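## Task

Read the lot number on the shelf edge beneath each foam block. Every foam block whose number shows up two or more times anywhere in the storeroom must end up on the desk, with nothing overhanging its edge. Every other foam block must stay on its original shelf. The robot must not fall over or finish tilted.

## Robot and tools

ROBOT. TidyBot++ is a four-caster mobile base (0.54 m long, 0.50 m wide, 0.38 m high) carrying one seven-joint arm with a two-finger gripper. The shoulder sits 0.12 m ahead of the base centre, 0.68 m up. Arm segments: upper arm 0.42 m, forearm 0.31 m, hand 0.31 m. Cameras: base_camera, fixed on the base looking forward, and wrist_camera, looking along the hand. The arm begins folded, hand pointing down, sticking up to 0.08 m beyond the base front.

FRAMES. Base frame: origin on the floor below the base centre, x forward, y left, z up, metres. The odometry frame is the base frame as it stood at scene start; base_odometry reports x, y and heading (rad, left positive, -3.142 to 3.142) there, counted from wheel turns only, so slip reads as travel. hand_pose is the point between the finger pads, in the base frame; its z axis runs out along the fingers, its y axis is the direction the fingers open and close.

move. One action per call; "cameras" and "blocking" are not part of the action. Action keys:
- base: an object with any of translate_m (metres, forward positive), strafe_m (metres, left positive), rotate_rad (radians, counter-clockwise from above positive). These are offsets from where the base is when the command starts, measured along its axes then. Ranges: translate_m and strafe_m -2 to 2, rotate_rad -6.3 to 6.3.
- joints: absolute angle targets by name: joint_1_rad to joint_7_rad (radians) and gripper_pos (0 fully open, 1 fully closed; pad gap about 85 x (1 - gripper_pos) mm). joint_2_rad is limited to -2.249..2.249, joint_4_rad to -2.579..2.579, joint_6_rad to -2.099..2.099; joints 1, 3, 5, 7 are unlimited but take the shorter way, so send steps under half a turn. joint_1_rad positive turns the arm clockwise from above, opposite to rotate_rad. joint_7_rad at 1.57 with the hand down opens the fingers left-right.
- target: one list of seven numbers [x, y, z, qw, qx, qy, qz], an absolute hand pose in the base frame (metres, then unit quaternion), in the same form as hand_pose. With target, joints may only contain gripper_pos.
- speeds: optional caps for this action: translate_m and strafe_m 0.05 to 0.5 m/s (give just one when both are used), rotate_rad 0.1 to 1.57 rad/s.
- cameras: list of base_camera, wrist_camera or all; omitted means all, [] means none.
- blocking: true or omitted waits until all motion rests; false returns in about 0.5 s while motion continues.
A move with no action only reports state and images. Unknown keys make a call invalid; out-of-range values get it refused, and a refusal or an unrequested stop cancels your remaining move, wait and finished_scene calls in that reply.

wait(seconds 0 to 10, cameras): lets time pass, then reports; returns early if motion finishes. stop(cameras): brakes all running motion; braked parts say "stopped" and may keep pressing. zoom_image(camera, region [x0, y0, x1, y1] in pixels, top-left origin, at most 504 by 504): closer look at the latest image of that camera; useful for reading lot numbers. read_manual(section "licences"): licence texts only. finished_scene(scene = current scene number): ends the scene irreversibly; later calls in the reply go to the next scene, whose result states its task.

RESULT LINES. "move" says done or the worst status. base_status, joint_status, hand_status: done, moving, off_target (rested away from target, may still push), stopped, contact_stop, time_out, not_followed, torque_fault, limit_stop_at_motor_heat. "joint command not followed" with "cause:" means a self-collision check held the arm back; "pose unreachable" means a target was withheld. hand_target is where the hand would be with all joints on target. motor_effort gives percent of maximum torque, peak in brackets. base_tilt is in degrees (forward/right positive). on_its_own reports uncommanded behaviour. "ARM HIT" marks a hard collision with base or arm. Motor temperatures are listed per joint; MOTOR HOT appears at 60 °C, and 75 °C causes an over-temperature stop in which the arm sinks. "pictures" lists image order.

PRACTICAL POINTS. After a target finishes, correct by adding (wanted position minus hand_pose) to the last target's x, y, z. To keep a loaded hand still, resend hand_target, not hand_pose. Loads make the arm sag; never command a joint to its current reading while holding something. The hand curves and may overshoot; it does not avoid furniture and keeps pushing if blocked. Poses low and close in front of the base, facing forward, go badly. A hand pointing down reaches at most about 0.94 m high, and only near the base. Fingers closed to 1 squeeze hard; done at 1 means nothing was grasped, off_target means an object stopped them. Closed fingertips reach about 20 mm beyond the hand point.

AVOID. Dropping or releasing moving objects, slamming, hard hits and strong pushes, heavy twisting or pulling on the gripper, and gripping hard something still resting on a surface. Do not drive or turn while the raised arm is snagged (above about 0.6 m), and do not swing a stretched arm sideways or reach far out from folded over nearby furniture: the robot can tip. Pulling the arm in or backing off recovers a slight lean. Blocked base moves push until a time_out; torque sensor overloads (104.5 N m joints 1-4, 51.3 N m joints 5-7) freeze the arm for 10 s. Loose objects may occasionally be nudged by outside pushes.

Each tool is called after "Emit:" by a JSON object that holds its "op" and its "data".

## Session

Emit:
{"op": "move", "data": {"joints": {"joint_6_rad":0.7}}}

Scene clock: 2.17 s.
Motor temperatures (°C): [38 35 31 37 40 37 42]
move: done
base_odometry: x=+0.000 y=+0.000 heading=+0.000
base_tilt: forward=-0.4 right=+0.6
base_status: not commanded
joint_positions: joint_1_rad=-0.038 joint_2_rad=-0.374 joint_3_rad=+3.113 joint_4_rad=-2.522 joint_5_rad=-0.004 joint_6_rad=+0.645 joint_7_rad=+1.592 gripper_pos=+0.000
joint_status: all done
motor_effort: joint_1_rad=-1(1) joint_2_rad=-6(6) joint_3_rad=+1(1) joint_4_rad=+19(20) joint_5_rad=+0(1) joint_6_rad=+9(9) joint_7_rad=+0(1)
hand_pose: x=+0.5379 y=+0.0304 z=+0.9225 quat_wxyz=(-0.013, +0.682, +0.031, +0.730) (m; base frame)
hand_target: x=+0.5360 y=+0.0303 z=+0.9382 quat_wxyz=(-0.013, +0.663, +0.030, +0.748) (m; base frame)
hand_status: not commanded
pictures: base_camera, wrist_camera
Images, in order (width x height): base_camera 644x364, wrist_camera 644x476.

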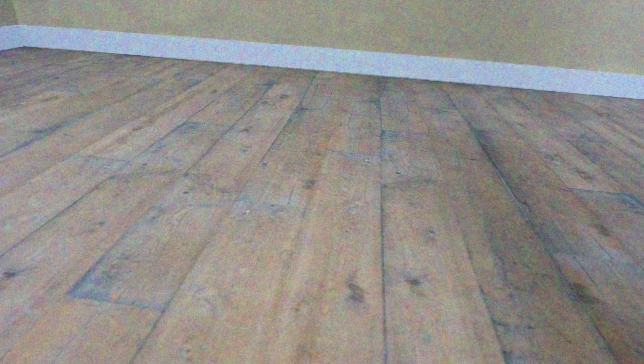

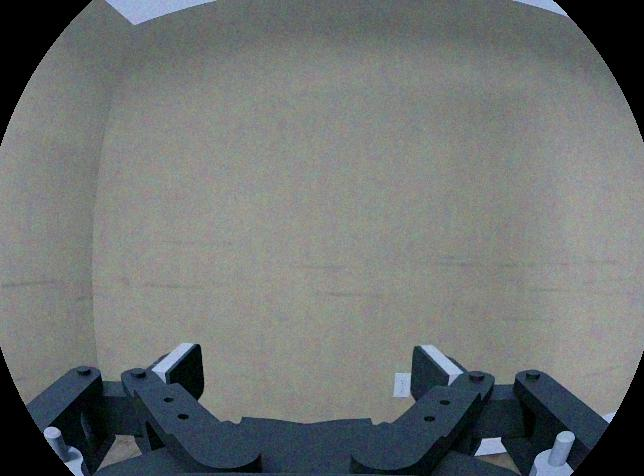

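Emit:
{"op": "move", "data": {"joints": {"joint_6_rad":0.45}, "base": {"rotate_rad":-0.9}}}

Emit:
{"op": "move", "data": {"base": {"rotate_rad":-0.9}}}

Emit:
{"op": "move", "data": {"base": {"rotate_rad":-0.9}}}

Emit:
{"op": "move", "data": {"base": {"rotate_rad":-0.9}}}

Emit:
{"op": "move", "data": {"base": {"rotate_rad":-0.9}}}

Emit:
{"op": "move", "data": {"base": {"rotate_rad":-0.9}}}

Scene clock: 4.30 s.
Motor temperatures (°C): [38 35 31 37 40 37 42]
move: done
base_odometry: x=+0.000 y=+0.000 heading=-0.898
base_tilt: forward=-0.3 right=+0.6
base_status: done
joint_positions: joint_1_rad=-0.038 joint_2_rad=-0.373 joint_3_rad=+3.114 joint_4_rad=-2.522 joint_5_rad=-0.004 joint_6_rad=+0.458 joint_7_rad=+1.592 gripper_pos=+0.000
joint_status: all done
motor_effort: joint_1_rad=+0(2) joint_2_rad=-6(8) joint_3_rad=+1(2) joint_4_rad=+19(23) joint_5_rad=+1(1) joint_6_rad=+8(11) joint_7_rad=+0(1)
hand_pose: x=+0.5366 y=+0.0295 z=+0.8643 quat_wxyz=(-0.011, +0.748, +0.033, +0.663) (m; base frame)
hand_target: x=+0.5356 y=+0.0298 z=+0.8606 quat_wxyz=(-0.011, +0.751, +0.034, +0.660) (m; base frame)
hand_status: not commanded
pictures: base_camera, wrist_camera
Images, in order (width x height): base_camera 644x364, wrist_camera 644x476.

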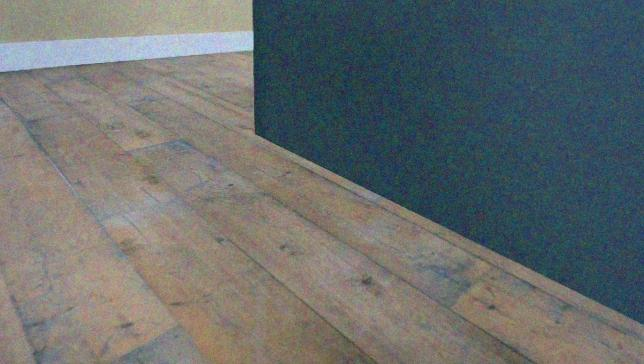

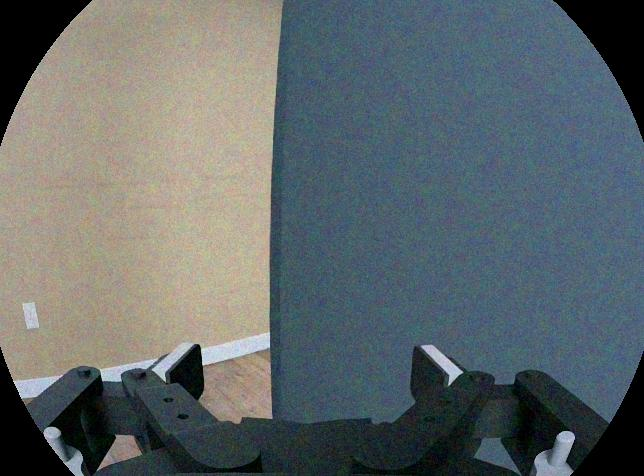

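Scene clock: 6.10 s.
Motor temperatures (°C): [38 35 31 37 40 37 42]
move: done
base_odometry: x=+0.000 y=+0.000 heading=-1.798
base_tilt: forward=-0.4 right=+0.6
base_status: done
joint_positions: joint_1_rad=-0.038 joint_2_rad=-0.373 joint_3_rad=+3.114 joint_4_rad=-2.522 joint_5_rad=-0.004 joint_6_rad=+0.458 joint_7_rad=+1.592 gripper_pos=+0.000
joint_status: not commanded
motor_effort: joint_1_rad=+0(2) joint_2_rad=-6(7) joint_3_rad=+0(2) joint_4_rad=+20(20) joint_5_rad=+1(1) joint_6_rad=+8(9) joint_7_rad=+0(1)
hand_pose: x=+0.5366 y=+0.0294 z=+0.8643 quat_wxyz=(-0.011, +0.748, +0.033, +0.663) (m; base frame)
hand_target: x=+0.5356 y=+0.0298 z=+0.8606 quat_wxyz=(-0.011, +0.751, +0.034, +0.660) (m; base frame)
hand_status: not commanded
pictures: base_camera, wrist_camera
Images, in order (width x height): base_camera 644x364, wrist_camera 644x476.

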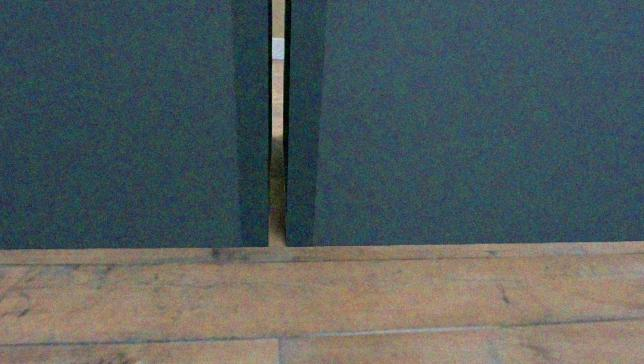

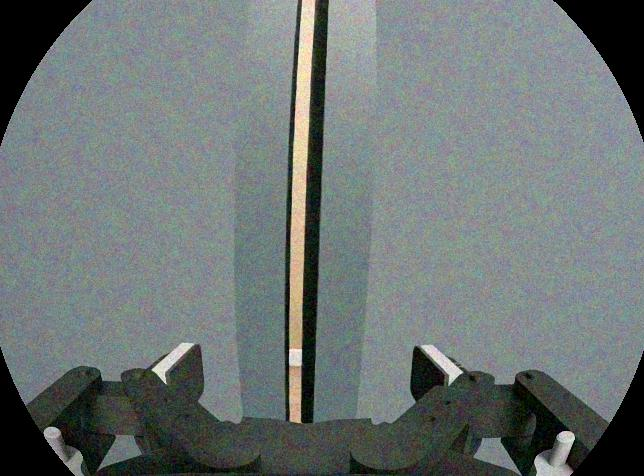

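Scene clock: 7.90 s.
Motor temperatures (°C): [38 35 31 37 40 37 42]
move: done
base_odometry: x=+0.000 y=+0.000 heading=-2.697
base_tilt: forward=-0.3 right=+0.6
base_status: done
joint_positions: joint_1_rad=-0.038 joint_2_rad=-0.373 joint_3_rad=+3.114 joint_4_rad=-2.522 joint_5_rad=-0.004 joint_6_rad=+0.458 joint_7_rad=+1.592 gripper_pos=+0.000
joint_status: not commanded
motor_effort: joint_1_rad=-1(2) joint_2_rad=-6(7) joint_3_rad=+1(2) joint_4_rad=+19(21) joint_5_rad=+1(1) joint_6_rad=+9(9) joint_7_rad=+0(1)
hand_pose: x=+0.5366 y=+0.0294 z=+0.8643 quat_wxyz=(-0.011, +0.748, +0.033, +0.663) (m; base frame)
hand_target: x=+0.5356 y=+0.0298 z=+0.8606 quat_wxyz=(-0.011, +0.751, +0.034, +0.660) (m; base frame)
hand_status: not commanded
pictures: base_camera, wrist_camera
Images, in order (width x height): base_camera 644x364, wrist_camera 644x476.

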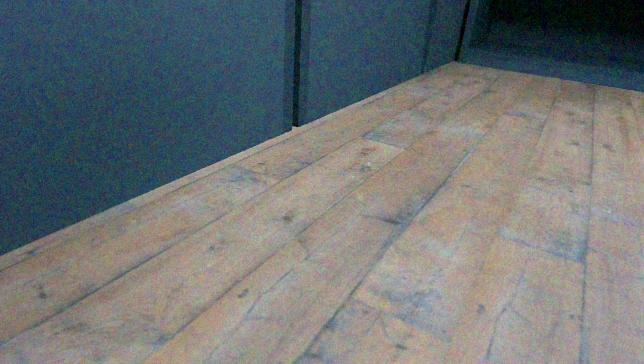

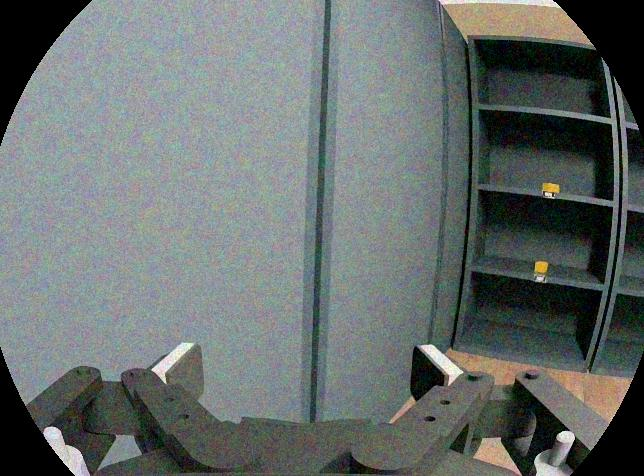

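Scene clock: 9.70 s.
Motor temperatures (°C): [38 35 31 37 40 37 42]
move: done
base_odometry: x=+0.000 y=+0.000 heading=+2.687
base_tilt: forward=-0.4 right=+0.6
base_status: done
joint_positions: joint_1_rad=-0.038 joint_2_rad=-0.373 joint_3_rad=+3.114 joint_4_rad=-2.522 joint_5_rad=-0.004 joint_6_rad=+0.458 joint_7_rad=+1.592 gripper_pos=+0.000
joint_status: not commanded
motor_effort: joint_1_rad=+0(1) joint_2_rad=-6(7) joint_3_rad=+1(2) joint_4_rad=+20(21) joint_5_rad=+1(1) joint_6_rad=+8(10) joint_7_rad=+0(1)
hand_pose: x=+0.5366 y=+0.0294 z=+0.8643 quat_wxyz=(-0.011, +0.748, +0.033, +0.663) (m; base frame)
hand_target: x=+0.5356 y=+0.0298 z=+0.8606 quat_wxyz=(-0.011, +0.751, +0.034, +0.660) (m; base frame)
hand_status: not commanded
pictures: base_camera, wrist_camera
Images, in order (width x height): base_camera 644x364, wrist_camera 644x476.

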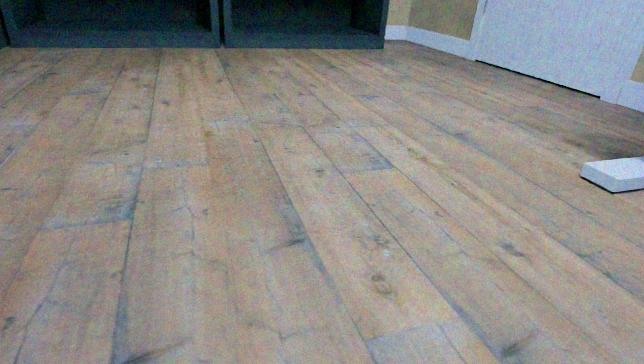

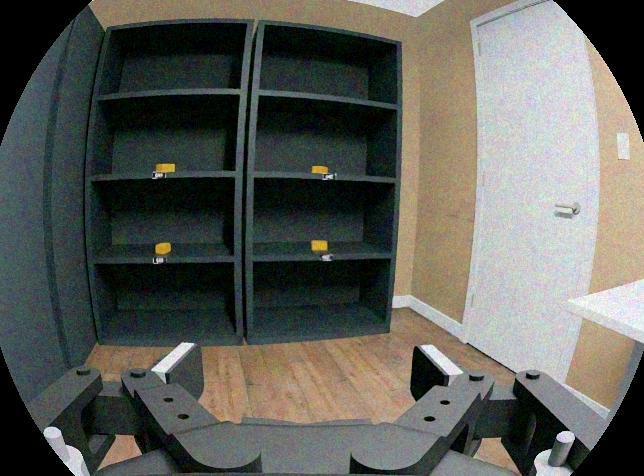

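Scene clock: 11.50 s.
Motor temperatures (°C): [38 35 31 37 40 37 42]
move: done
base_odometry: x=+0.000 y=+0.000 heading=+1.788
base_tilt: forward=-0.3 right=+0.6
base_status: done
joint_positions: joint_1_rad=-0.038 joint_2_rad=-0.373 joint_3_rad=+3.114 joint_4_rad=-2.522 joint_5_rad=-0.004 joint_6_rad=+0.458 joint_7_rad=+1.592 gripper_pos=+0.000
joint_status: not commanded
motor_effort: joint_1_rad=+0(2) joint_2_rad=-5(7) joint_3_rad=+1(2) joint_4_rad=+20(21) joint_5_rad=+1(1) joint_6_rad=+9(9) joint_7_rad=+0(1)
hand_pose: x=+0.5366 y=+0.0293 z=+0.8643 quat_wxyz=(-0.011, +0.748, +0.033, +0.663) (m; base frame)
hand_target: x=+0.5356 y=+0.0298 z=+0.8606 quat_wxyz=(-0.011, +0.751, +0.034, +0.660) (m; base frame)
hand_status: not commanded
pictures: base_camera, wrist_camera
Images, in order (width x height): base_camera 644x364, wrist_camera 644x476.

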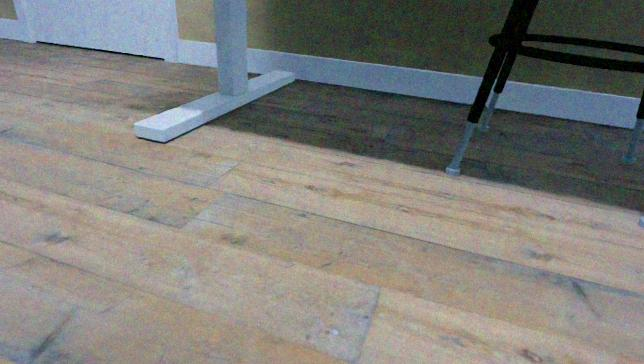

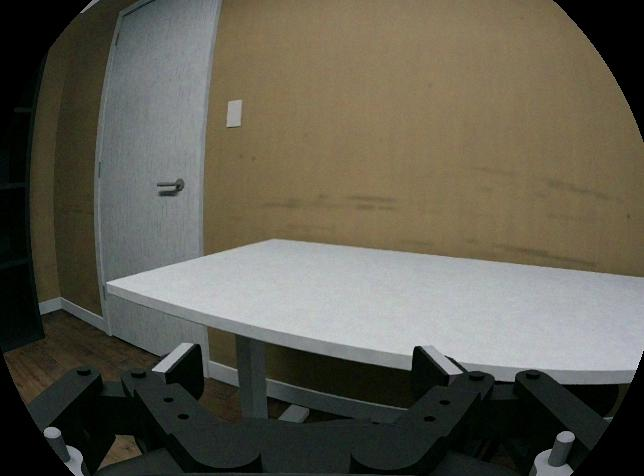

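Scene clock: 13.30 s.
Motor temperatures (°C): [38 35 31 37 40 37 42]
move: done
base_odometry: x=+0.000 y=+0.000 heading=+0.889
base_tilt: forward=-0.3 right=+0.6
base_status: done
joint_positions: joint_1_rad=-0.038 joint_2_rad=-0.373 joint_3_rad=+3.114 joint_4_rad=-2.522 joint_5_rad=-0.004 joint_6_rad=+0.458 joint_7_rad=+1.592 gripper_pos=+0.000
joint_status: not commanded
motor_effort: joint_1_rad=-1(2) joint_2_rad=-5(7) joint_3_rad=+1(2) joint_4_rad=+20(21) joint_5_rad=+1(1) joint_6_rad=+9(9) joint_7_rad=+0(1)
hand_pose: x=+0.5366 y=+0.0293 z=+0.8643 quat_wxyz=(-0.011, +0.748, +0.033, +0.663) (m; base frame)
hand_target: x=+0.5356 y=+0.0298 z=+0.8606 quat_wxyz=(-0.011, +0.751, +0.034, +0.660) (m; base frame)
hand_status: not commanded
pictures: base_camera, wrist_camera
Images, in order (width x height): base_camera 644x364, wrist_camera 644x476.

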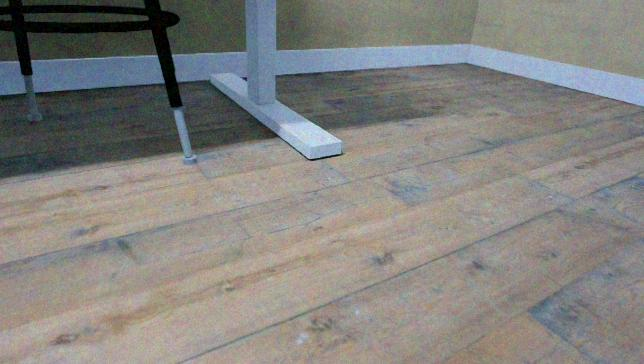

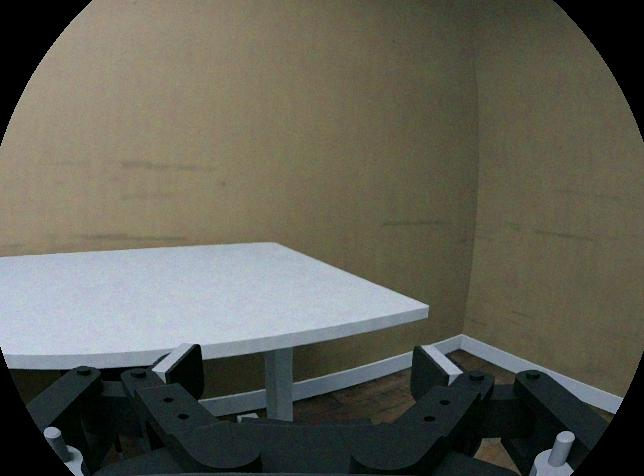

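Emit:
{"op": "move", "data": {"base": {"rotate_rad":2.25}, "joints": {"joint_1_rad":0.0}}}

Emit:
{"op": "move", "data": {"base": {"translate_m":0.7,"strafe_m":0.0}}}

Emit:
{"op": "zoom_image", "data": {"camera": "wrist_camera", "region": [80, 100, 280, 300]}}

Emit:
{"op": "zoom_image", "data": {"camera": "wrist_camera", "region": [280, 100, 480, 300]}}

Scene clock: 16.43 s.
Motor temperatures (°C): [38 35 31 37 40 37 42]
move: done
base_odometry: x=+0.000 y=+0.000 heading=+3.138
base_tilt: forward=-0.3 right=+0.6
base_status: done
joint_positions: joint_1_rad=-0.006 joint_2_rad=-0.373 joint_3_rad=+3.114 joint_4_rad=-2.522 joint_5_rad=-0.004 joint_6_rad=+0.458 joint_7_rad=+1.592 gripper_pos=+0.000
joint_status: all done
motor_effort: joint_1_rad=-1(2) joint_2_rad=-6(7) joint_3_rad=+1(2) joint_4_rad=+20(20) joint_5_rad=+1(1) joint_6_rad=+8(9) joint_7_rad=+0(1)
hand_pose: x=+0.5373 y=+0.0157 z=+0.8643 quat_wxyz=(+0.000, +0.748, +0.021, +0.663) (m; base frame)
hand_target: x=+0.5364 y=+0.0139 z=+0.8606 quat_wxyz=(+0.001, +0.751, +0.019, +0.660) (m; base frame)
hand_status: not commanded
pictures: base_camera, wrist_camera
Images, in order (width x height): base_camera 644x364, wrist_camera 644x476.

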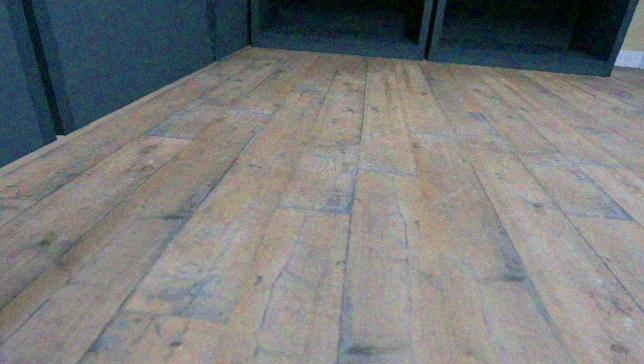

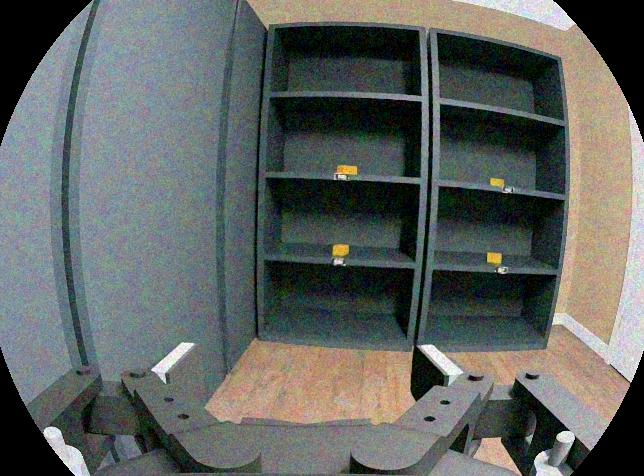

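Scene clock: 19.20 s.
Motor temperatures (°C): [38 35 31 37 40 37 42]
move: done
base_odometry: x=-0.700 y=+0.002 heading=+3.140
base_tilt: forward=-0.3 right=+0.6
base_status: done
joint_positions: joint_1_rad=-0.006 joint_2_rad=-0.374 joint_3_rad=+3.114 joint_4_rad=-2.522 joint_5_rad=-0.004 joint_6_rad=+0.458 joint_7_rad=+1.592 gripper_pos=+0.000
joint_status: not commanded
motor_effort: joint_1_rad=+0(1) joint_2_rad=-6(8) joint_3_rad=+0(1) joint_4_rad=+20(21) joint_5_rad=+1(1) joint_6_rad=+9(9) joint_7_rad=+0(1)
hand_pose: x=+0.5371 y=+0.0157 z=+0.8647 quat_wxyz=(+0.000, +0.748, +0.021, +0.664) (m; base frame)
hand_target: x=+0.5364 y=+0.0139 z=+0.8606 quat_wxyz=(+0.001, +0.751, +0.019, +0.660) (m; base frame)
hand_status: not commanded
pictures: base_camera, wrist_camera
Images, in order (width x height): base_camera 644x364, wrist_camera 644x476.

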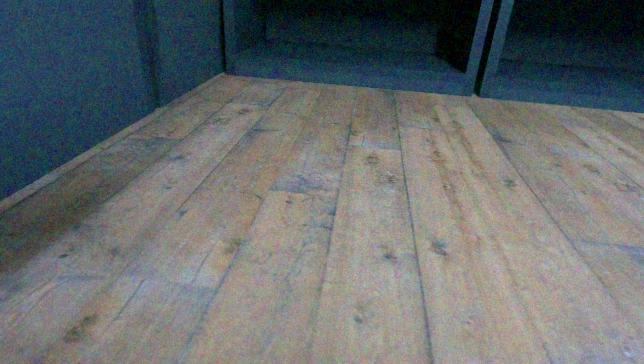

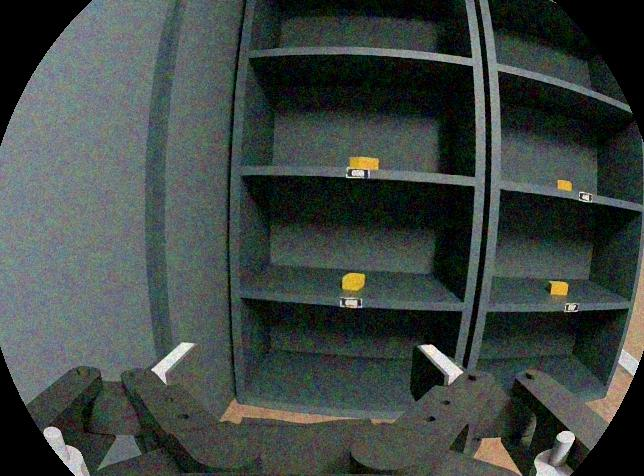

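Scaled by 2.520.

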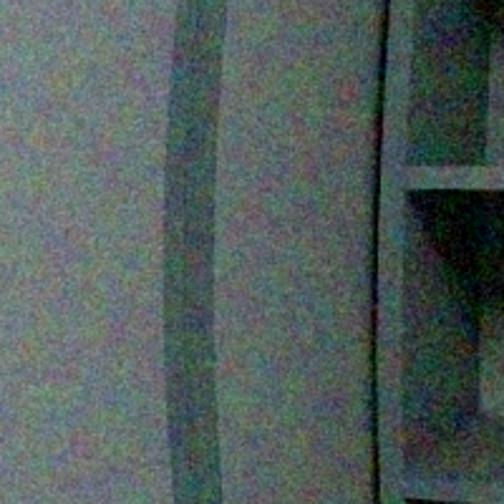

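Scaled by 2.520.

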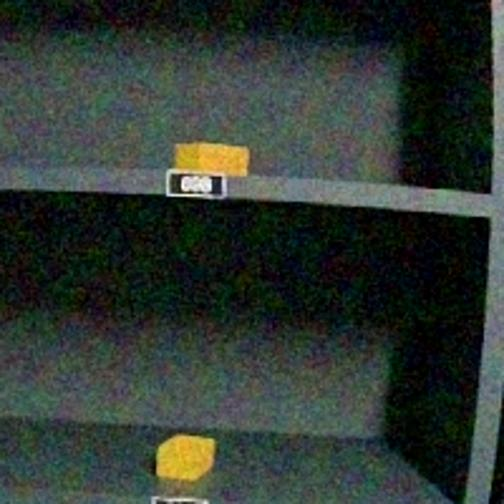

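Emit:
{"op": "move", "data": {"base": {"translate_m":0.5,"strafe_m":-0.25}}}

Emit:
{"op": "zoom_image", "data": {"camera": "wrist_camera", "region": [160, 40, 400, 400]}}

Emit:
{"op": "zoom_image", "data": {"camera": "wrist_camera", "region": [400, 40, 640, 400]}}

Scene clock: 21.93 s.
Motor temperatures (°C): [38 35 31 37 40 37 42]
move: done
base_odometry: x=-1.200 y=+0.253 heading=+3.140
base_tilt: forward=-0.3 right=+0.6
base_status: done
joint_positions: joint_1_rad=-0.006 joint_2_rad=-0.373 joint_3_rad=+3.114 joint_4_rad=-2.522 joint_5_rad=-0.004 joint_6_rad=+0.458 joint_7_rad=+1.592 gripper_pos=+0.000
joint_status: not commanded
motor_effort: joint_1_rad=-1(1) joint_2_rad=-5(9) joint_3_rad=+1(2) joint_4_rad=+20(21) joint_5_rad=+1(1) joint_6_rad=+9(9) joint_7_rad=+0(1)
hand_pose: x=+0.5375 y=+0.0157 z=+0.8640 quat_wxyz=(+0.000, +0.748, +0.021, +0.663) (m; base frame)
hand_target: x=+0.5364 y=+0.0139 z=+0.8606 quat_wxyz=(+0.001, +0.751, +0.019, +0.660) (m; base frame)
hand_status: not commanded
pictures: base_camera, wrist_camera
Images, in order (width x height): base_camera 644x364, wrist_camera 644x476.

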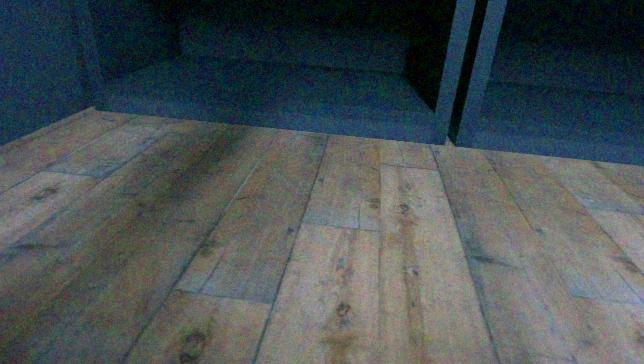

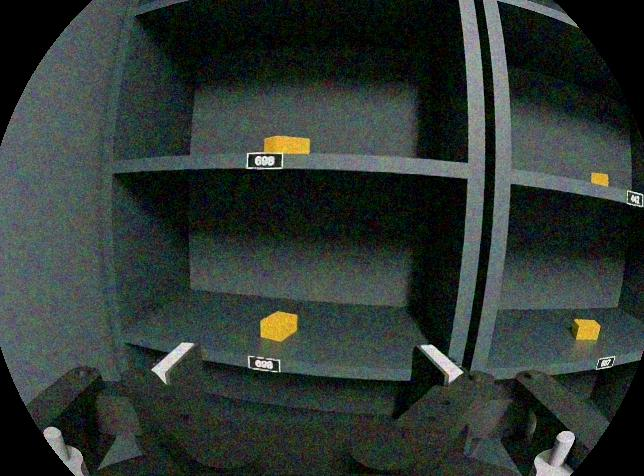

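Scaled by 1.400.

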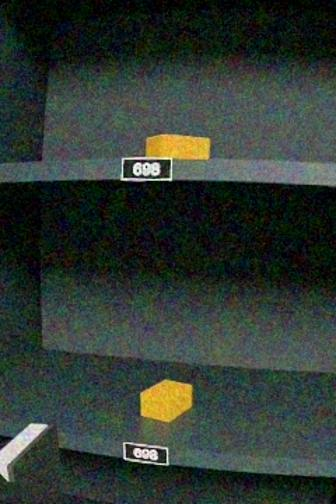

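Scaled by 1.400.

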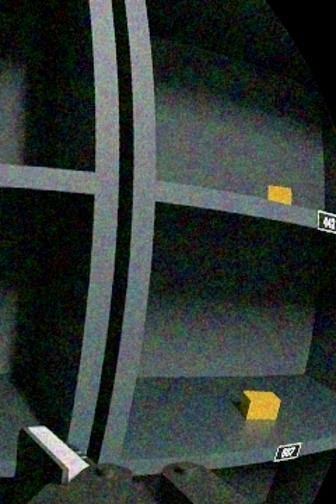

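Emit:
{"op": "zoom_image", "data": {"camera": "wrist_camera", "region": [235, 145, 295, 175]}}

Emit:
{"op": "zoom_image", "data": {"camera": "wrist_camera", "region": [235, 350, 295, 380]}}

Emit:
{"op": "move", "data": {"base": {"strafe_m":-0.65}}}

Emit:
{"op": "zoom_image", "data": {"camera": "wrist_camera", "region": [280, 130, 580, 400]}}

Scaled by 8.400.

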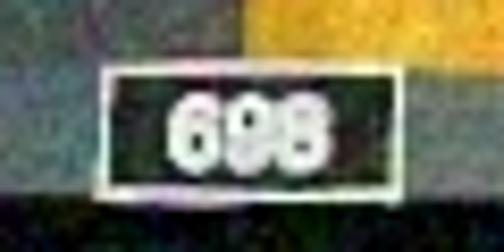

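Scaled by 8.400.

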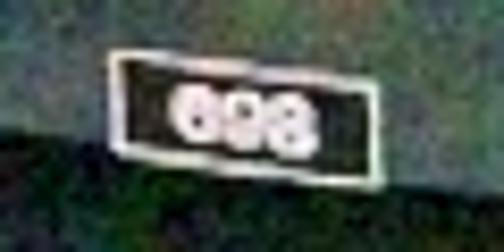

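Scene clock: 24.87 s.
Motor temperatures (°C): [38 35 31 37 40 37 42]
move: done
base_odometry: x=-1.199 y=+0.903 heading=+3.141
base_tilt: forward=-0.4 right=+0.6
base_status: done
joint_positions: joint_1_rad=-0.006 joint_2_rad=-0.373 joint_3_rad=+3.114 joint_4_rad=-2.522 joint_5_rad=-0.004 joint_6_rad=+0.458 joint_7_rad=+1.592 gripper_pos=+0.000
joint_status: not commanded
motor_effort: joint_1_rad=+0(1) joint_2_rad=-6(7) joint_3_rad=+1(2) joint_4_rad=+20(21) joint_5_rad=+1(1) joint_6_rad=+9(10) joint_7_rad=+0(1)
hand_pose: x=+0.5375 y=+0.0157 z=+0.8640 quat_wxyz=(+0.000, +0.748, +0.021, +0.663) (m; base frame)
hand_target: x=+0.5364 y=+0.0139 z=+0.8606 quat_wxyz=(+0.001, +0.751, +0.019, +0.660) (m; base frame)
hand_status: not commanded
pictures: base_camera, wrist_camera
Images, in order (width x height): base_camera 644x364, wrist_camera 644x476.

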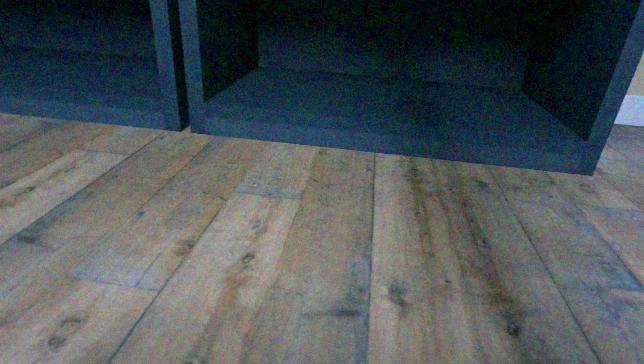

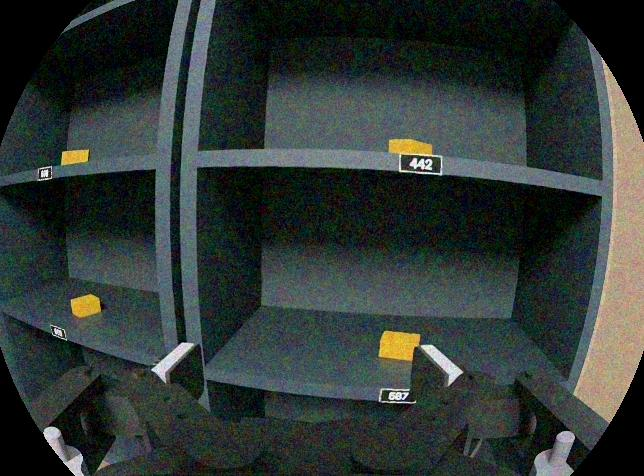

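Scaled by 1.680.

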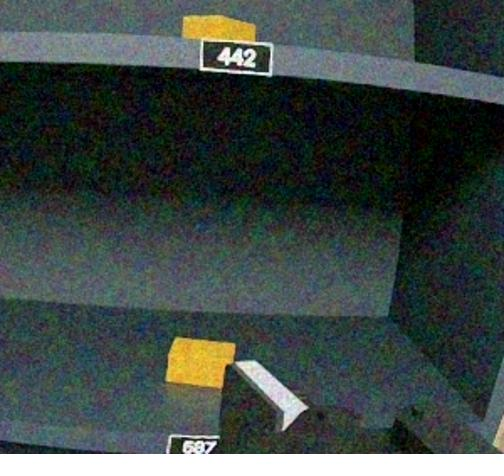

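Emit:
{"op": "move", "data": {"base": {"strafe_m":0.85}, "cameras": []}}

Emit:
{"op": "move", "data": {"base": {"translate_m":-2.0}, "cameras": []}}

Emit:
{"op": "move", "data": {"base": {"translate_m":-0.5,"rotate_rad":1.571}}}

Scene clock: 28.97 s.
Motor temperatures (°C): [38 35 31 37 40 37 42]
move: done
base_odometry: x=-1.199 y=+0.053 heading=-3.141
base_tilt: forward=-0.3 right=+0.6
base_status: done
joint_positions: joint_1_rad=-0.006 joint_2_rad=-0.373 joint_3_rad=+3.114 joint_4_rad=-2.522 joint_5_rad=-0.004 joint_6_rad=+0.458 joint_7_rad=+1.592 gripper_pos=+0.000
joint_status: not commanded
motor_effort: joint_1_rad=-1(1) joint_2_rad=-5(7) joint_3_rad=+1(2) joint_4_rad=+20(21) joint_5_rad=+1(1) joint_6_rad=+8(10) joint_7_rad=+0(1)
hand_pose: x=+0.5375 y=+0.0158 z=+0.8639 quat_wxyz=(+0.000, +0.748, +0.021, +0.663) (m; base frame)
hand_target: x=+0.5364 y=+0.0139 z=+0.8606 quat_wxyz=(+0.001, +0.751, +0.019, +0.660) (m; base frame)
hand_status: not commanded
pictures: none
No camera images: "cameras" was empty.

Scene clock: 34.33 s.
Motor temperatures (°C): [38 35 31 37 40 37 42]
move: done
base_odometry: x=+0.801 y=+0.055 heading=-3.141
base_tilt: forward=-0.4 right=+0.6
base_status: done
joint_positions: joint_1_rad=-0.006 joint_2_rad=-0.373 joint_3_rad=+3.114 joint_4_rad=-2.522 joint_5_rad=-0.004 joint_6_rad=+0.458 joint_7_rad=+1.592 gripper_pos=+0.000
joint_status: not commanded
motor_effort: joint_1_rad=+0(1) joint_2_rad=-6(9) joint_3_rad=+1(1) joint_4_rad=+20(21) joint_5_rad=+1(1) joint_6_rad=+9(10) joint_7_rad=+0(1)
hand_pose: x=+0.5373 y=+0.0158 z=+0.8642 quat_wxyz=(+0.000, +0.748, +0.021, +0.663) (m; base frame)
hand_target: x=+0.5364 y=+0.0139 z=+0.8606 quat_wxyz=(+0.001, +0.751, +0.019, +0.660) (m; base frame)
hand_status: not commanded
pictures: none
No camera images: "cameras" was empty.

Scene clock: 36.83 s.
Motor temperatures (°C): [38 35 31 37 40 37 42]
move: done
base_odometry: x=+1.301 y=+0.055 heading=-1.571
base_tilt: forward=-0.3 right=+0.6
base_status: done
joint_positions: joint_1_rad=-0.006 joint_2_rad=-0.373 joint_3_rad=+3.113 joint_4_rad=-2.522 joint_5_rad=-0.004 joint_6_rad=+0.458 joint_7_rad=+1.592 gripper_pos=+0.000
joint_status: not commanded
motor_effort: joint_1_rad=+0(2) joint_2_rad=-5(8) joint_3_rad=+1(3) joint_4_rad=+20(20) joint_5_rad=+1(1) joint_6_rad=+9(9) joint_7_rad=+0(1)
hand_pose: x=+0.5373 y=+0.0164 z=+0.8642 quat_wxyz=(-0.001, +0.748, +0.021, +0.663) (m; base frame)
hand_target: x=+0.5364 y=+0.0139 z=+0.8606 quat_wxyz=(+0.001, +0.751, +0.019, +0.660) (m; base frame)
hand_status: not commanded
pictures: base_camera, wrist_camera
Images, in order (width x height): base_camera 644x364, wrist_camera 644x476.

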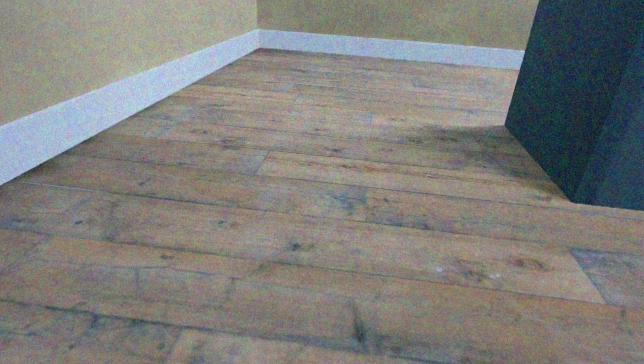

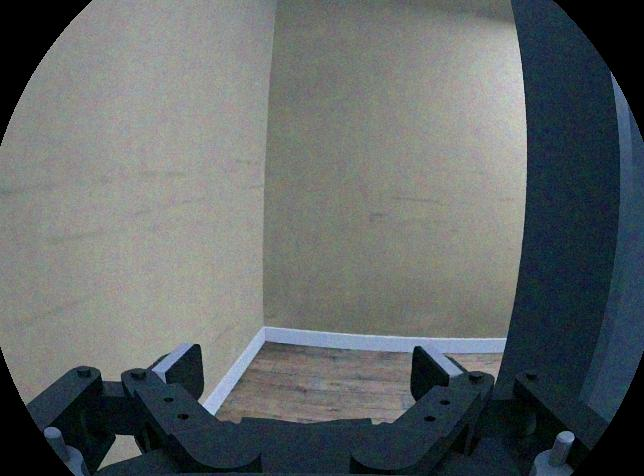

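Emit:
{"op": "move", "data": {"base": {"translate_m":1.5}}}

Emit:
{"op": "move", "data": {"base": {"rotate_rad":-1.1}}}

Emit:
{"op": "move", "data": {"base": {"rotate_rad":-0.471}}}

Scene clock: 41.47 s.
Motor temperatures (°C): [38 35 31 37 40 37 42]
move: done
base_odometry: x=+1.301 y=-1.445 heading=-1.570
base_tilt: forward=-0.3 right=+0.6
base_status: done
joint_positions: joint_1_rad=-0.006 joint_2_rad=-0.374 joint_3_rad=+3.113 joint_4_rad=-2.522 joint_5_rad=-0.004 joint_6_rad=+0.458 joint_7_rad=+1.592 gripper_pos=+0.000
joint_status: not commanded
motor_effort: joint_1_rad=-1(1) joint_2_rad=-6(8) joint_3_rad=+1(1) joint_4_rad=+20(21) joint_5_rad=+1(1) joint_6_rad=+9(10) joint_7_rad=+0(1)
hand_pose: x=+0.5371 y=+0.0164 z=+0.8647 quat_wxyz=(-0.001, +0.748, +0.021, +0.664) (m; base frame)
hand_target: x=+0.5364 y=+0.0139 z=+0.8606 quat_wxyz=(+0.001, +0.751, +0.019, +0.660) (m; base frame)
hand_status: not commanded
pictures: base_camera, wrist_camera
Images, in order (width x height): base_camera 644x364, wrist_camera 644x476.

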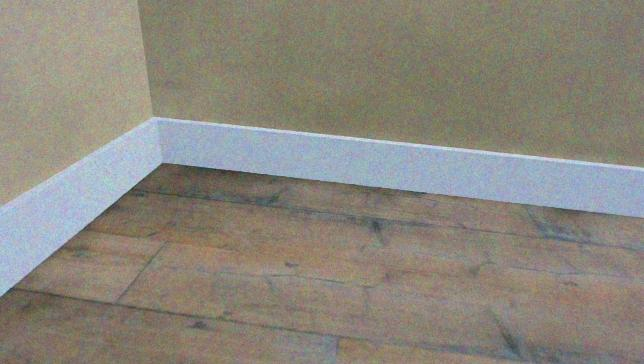

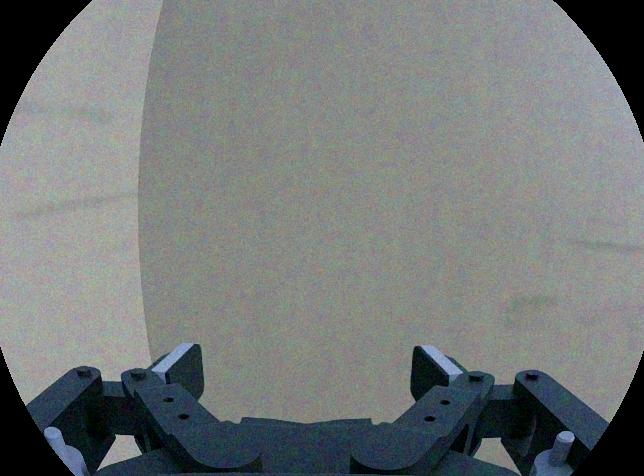

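Scene clock: 43.43 s.
Motor temperatures (°C): [38 35 31 37 40 37 42]
move: done
base_odometry: x=+1.301 y=-1.445 heading=-2.669
base_tilt: forward=-0.3 right=+0.6
base_status: done
joint_positions: joint_1_rad=-0.006 joint_2_rad=-0.374 joint_3_rad=+3.113 joint_4_rad=-2.522 joint_5_rad=-0.004 joint_6_rad=+0.458 joint_7_rad=+1.592 gripper_pos=+0.000
joint_status: not commanded
motor_effort: joint_1_rad=-1(2) joint_2_rad=-6(7) joint_3_rad=+1(2) joint_4_rad=+20(20) joint_5_rad=+1(1) joint_6_rad=+9(9) joint_7_rad=+0(1)
hand_pose: x=+0.5371 y=+0.0162 z=+0.8647 quat_wxyz=(-0.001, +0.748, +0.021, +0.664) (m; base frame)
hand_target: x=+0.5364 y=+0.0139 z=+0.8606 quat_wxyz=(+0.001, +0.751, +0.019, +0.660) (m; base frame)
hand_status: not commanded
pictures: base_camera, wrist_camera
Images, in order (width x height): base_camera 644x364, wrist_camera 644x476.

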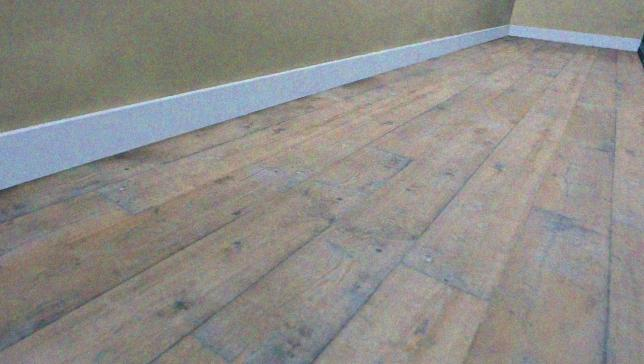

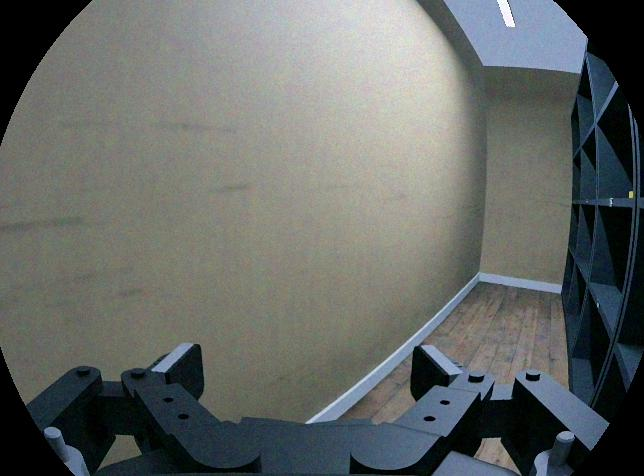

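Scene clock: 44.83 s.
Motor temperatures (°C): [38 35 31 37 40 37 42]
move: done
base_odometry: x=+1.301 y=-1.445 heading=-3.139
base_tilt: forward=-0.3 right=+0.6
base_status: done
joint_positions: joint_1_rad=-0.006 joint_2_rad=-0.374 joint_3_rad=+3.113 joint_4_rad=-2.522 joint_5_rad=-0.004 joint_6_rad=+0.458 joint_7_rad=+1.592 gripper_pos=+0.000
joint_status: not commanded
motor_effort: joint_1_rad=+0(1) joint_2_rad=-6(7) joint_3_rad=+1(2) joint_4_rad=+20(20) joint_5_rad=+1(1) joint_6_rad=+9(9) joint_7_rad=+0(1)
hand_pose: x=+0.5371 y=+0.0161 z=+0.8647 quat_wxyz=(+0.000, +0.748, +0.021, +0.664) (m; base frame)
hand_target: x=+0.5364 y=+0.0139 z=+0.8606 quat_wxyz=(+0.001, +0.751, +0.019, +0.660) (m; base frame)
hand_status: not commanded
pictures: base_camera, wrist_camera
Images, in order (width x height): base_camera 644x364, wrist_camera 644x476.

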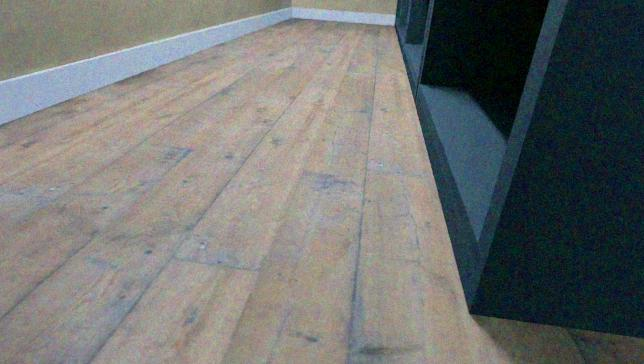

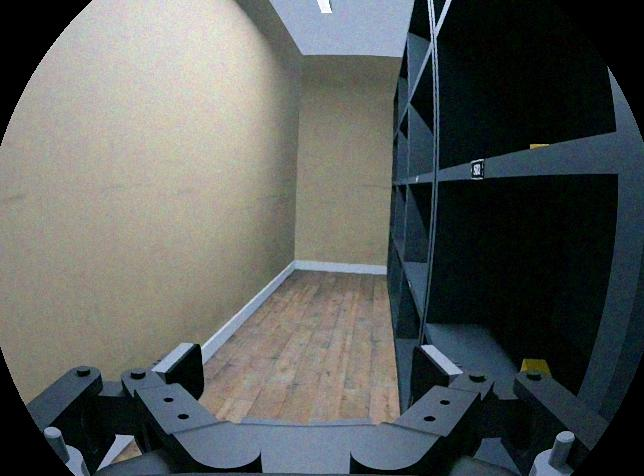

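Emit:
{"op": "move", "data": {"base": {"strafe_m":0.4,"translate_m":0.5}, "joints": {"joint_1_rad":1.1}}}

Emit:
{"op": "move", "data": {"base": {"translate_m":0.9}}}

Emit:
{"op": "move", "data": {"base": {"translate_m":0.9}}}

Scene clock: 47.63 s.
Motor temperatures (°C): [38 35 31 37 40 37 42]
move: done
base_odometry: x=+0.802 y=-1.846 heading=-3.139
base_tilt: forward=-0.3 right=+0.6
base_status: done
joint_positions: joint_1_rad=+1.080 joint_2_rad=-0.375 joint_3_rad=+3.113 joint_4_rad=-2.522 joint_5_rad=-0.004 joint_6_rad=+0.458 joint_7_rad=+1.592 gripper_pos=+0.000
joint_status: all done
motor_effort: joint_1_rad=-1(1) joint_2_rad=-6(8) joint_3_rad=+0(2) joint_4_rad=+19(21) joint_5_rad=+1(1) joint_6_rad=+9(10) joint_7_rad=+0(1)
hand_pose: x=+0.3280 y=-0.3623 z=+0.8650 quat_wxyz=(+0.343, +0.651, -0.368, +0.569) (m; base frame)
hand_target: x=+0.3207 y=-0.3658 z=+0.8606 quat_wxyz=(+0.346, +0.651, -0.376, +0.562) (m; base frame)
hand_status: not commanded
pictures: base_camera, wrist_camera
Images, in order (width x height): base_camera 644x364, wrist_camera 644x476.

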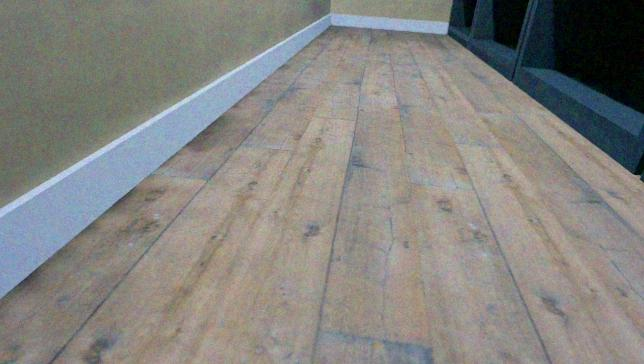

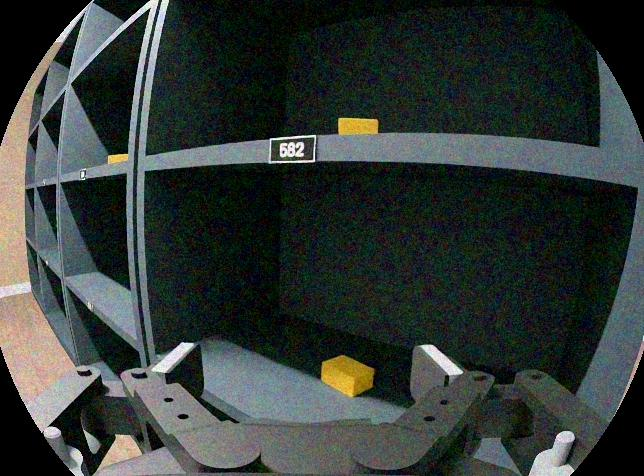

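Scene clock: 50.80 s.
Motor temperatures (°C): [38 35 31 37 40 37 42]
move: done
base_odometry: x=-0.098 y=-1.848 heading=-3.139
base_tilt: forward=-0.3 right=+0.6
base_status: done
joint_positions: joint_1_rad=+1.082 joint_2_rad=-0.375 joint_3_rad=+3.113 joint_4_rad=-2.522 joint_5_rad=-0.004 joint_6_rad=+0.458 joint_7_rad=+1.592 gripper_pos=+0.000
joint_status: not commanded
motor_effort: joint_1_rad=+0(1) joint_2_rad=-6(7) joint_3_rad=+1(2) joint_4_rad=+20(21) joint_5_rad=+1(1) joint_6_rad=+9(10) joint_7_rad=+0(1)
hand_pose: x=+0.3273 y=-0.3627 z=+0.8650 quat_wxyz=(+0.343, +0.651, -0.369, +0.568) (m; base frame)
hand_target: x=+0.3207 y=-0.3658 z=+0.8606 quat_wxyz=(+0.346, +0.651, -0.376, +0.562) (m; base frame)
hand_status: not commanded
pictures: base_camera, wrist_camera
Images, in order (width x height): base_camera 644x364, wrist_camera 644x476.

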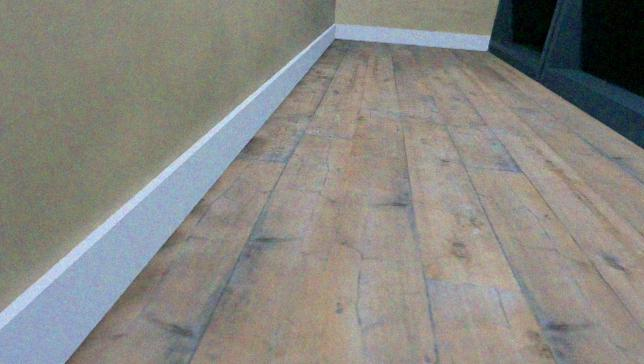

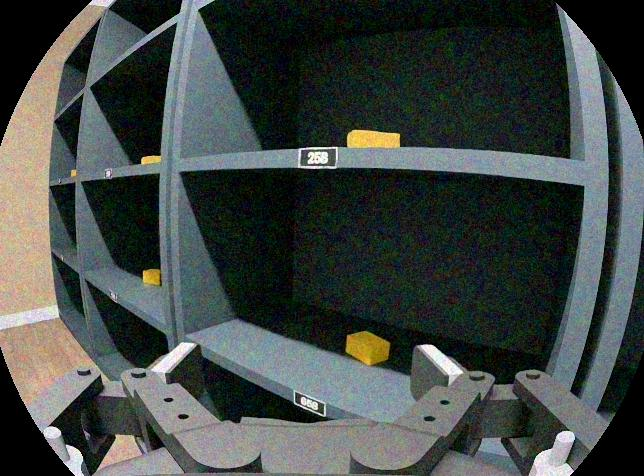

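Scene clock: 56.40 s.
Motor temperatures (°C): [38 35 31 37 40 37 42]
move: time_out
base_odometry: x=-0.995 y=-1.851 heading=-3.140
base_tilt: forward=-0.3 right=+0.6
base_status: translate_m time_out (by the wheels' count: +0.898 of +0.900)
joint_positions: joint_1_rad=+1.085 joint_2_rad=-0.376 joint_3_rad=+3.112 joint_4_rad=-2.522 joint_5_rad=-0.004 joint_6_rad=+0.458 joint_7_rad=+1.592 gripper_pos=+0.000
joint_status: not commanded
motor_effort: joint_1_rad=+0(2) joint_2_rad=-6(10) joint_3_rad=+1(5) joint_4_rad=+20(22) joint_5_rad=+1(1) joint_6_rad=+9(10) joint_7_rad=+0(1)
hand_pose: x=+0.3268 y=-0.3628 z=+0.8654 quat_wxyz=(+0.344, +0.650, -0.369, +0.568) (m; base frame)
hand_target: x=+0.3207 y=-0.3658 z=+0.8606 quat_wxyz=(+0.346, +0.651, -0.376, +0.562) (m; base frame)
hand_status: not commanded
pictures: base_camera, wrist_camera
Images, in order (width x height): base_camera 644x364, wrist_camera 644x476.

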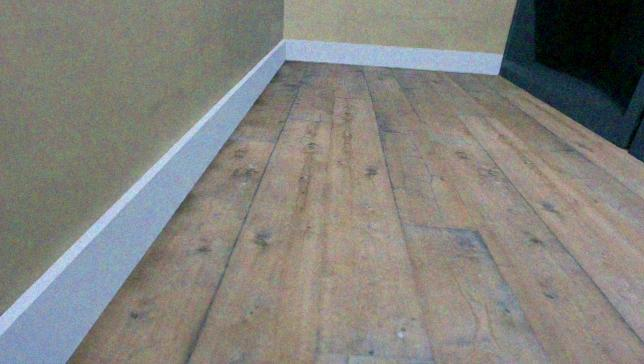

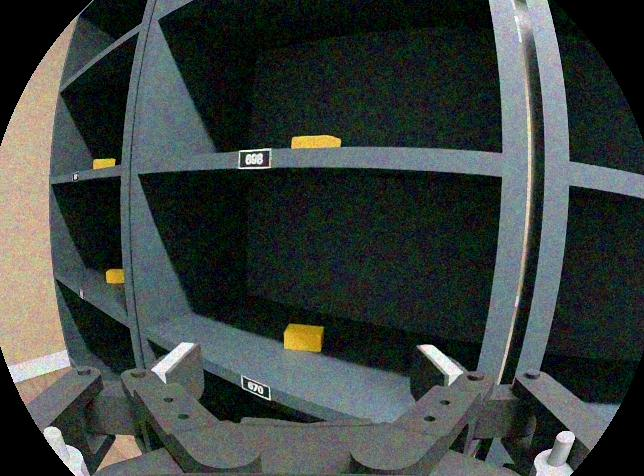

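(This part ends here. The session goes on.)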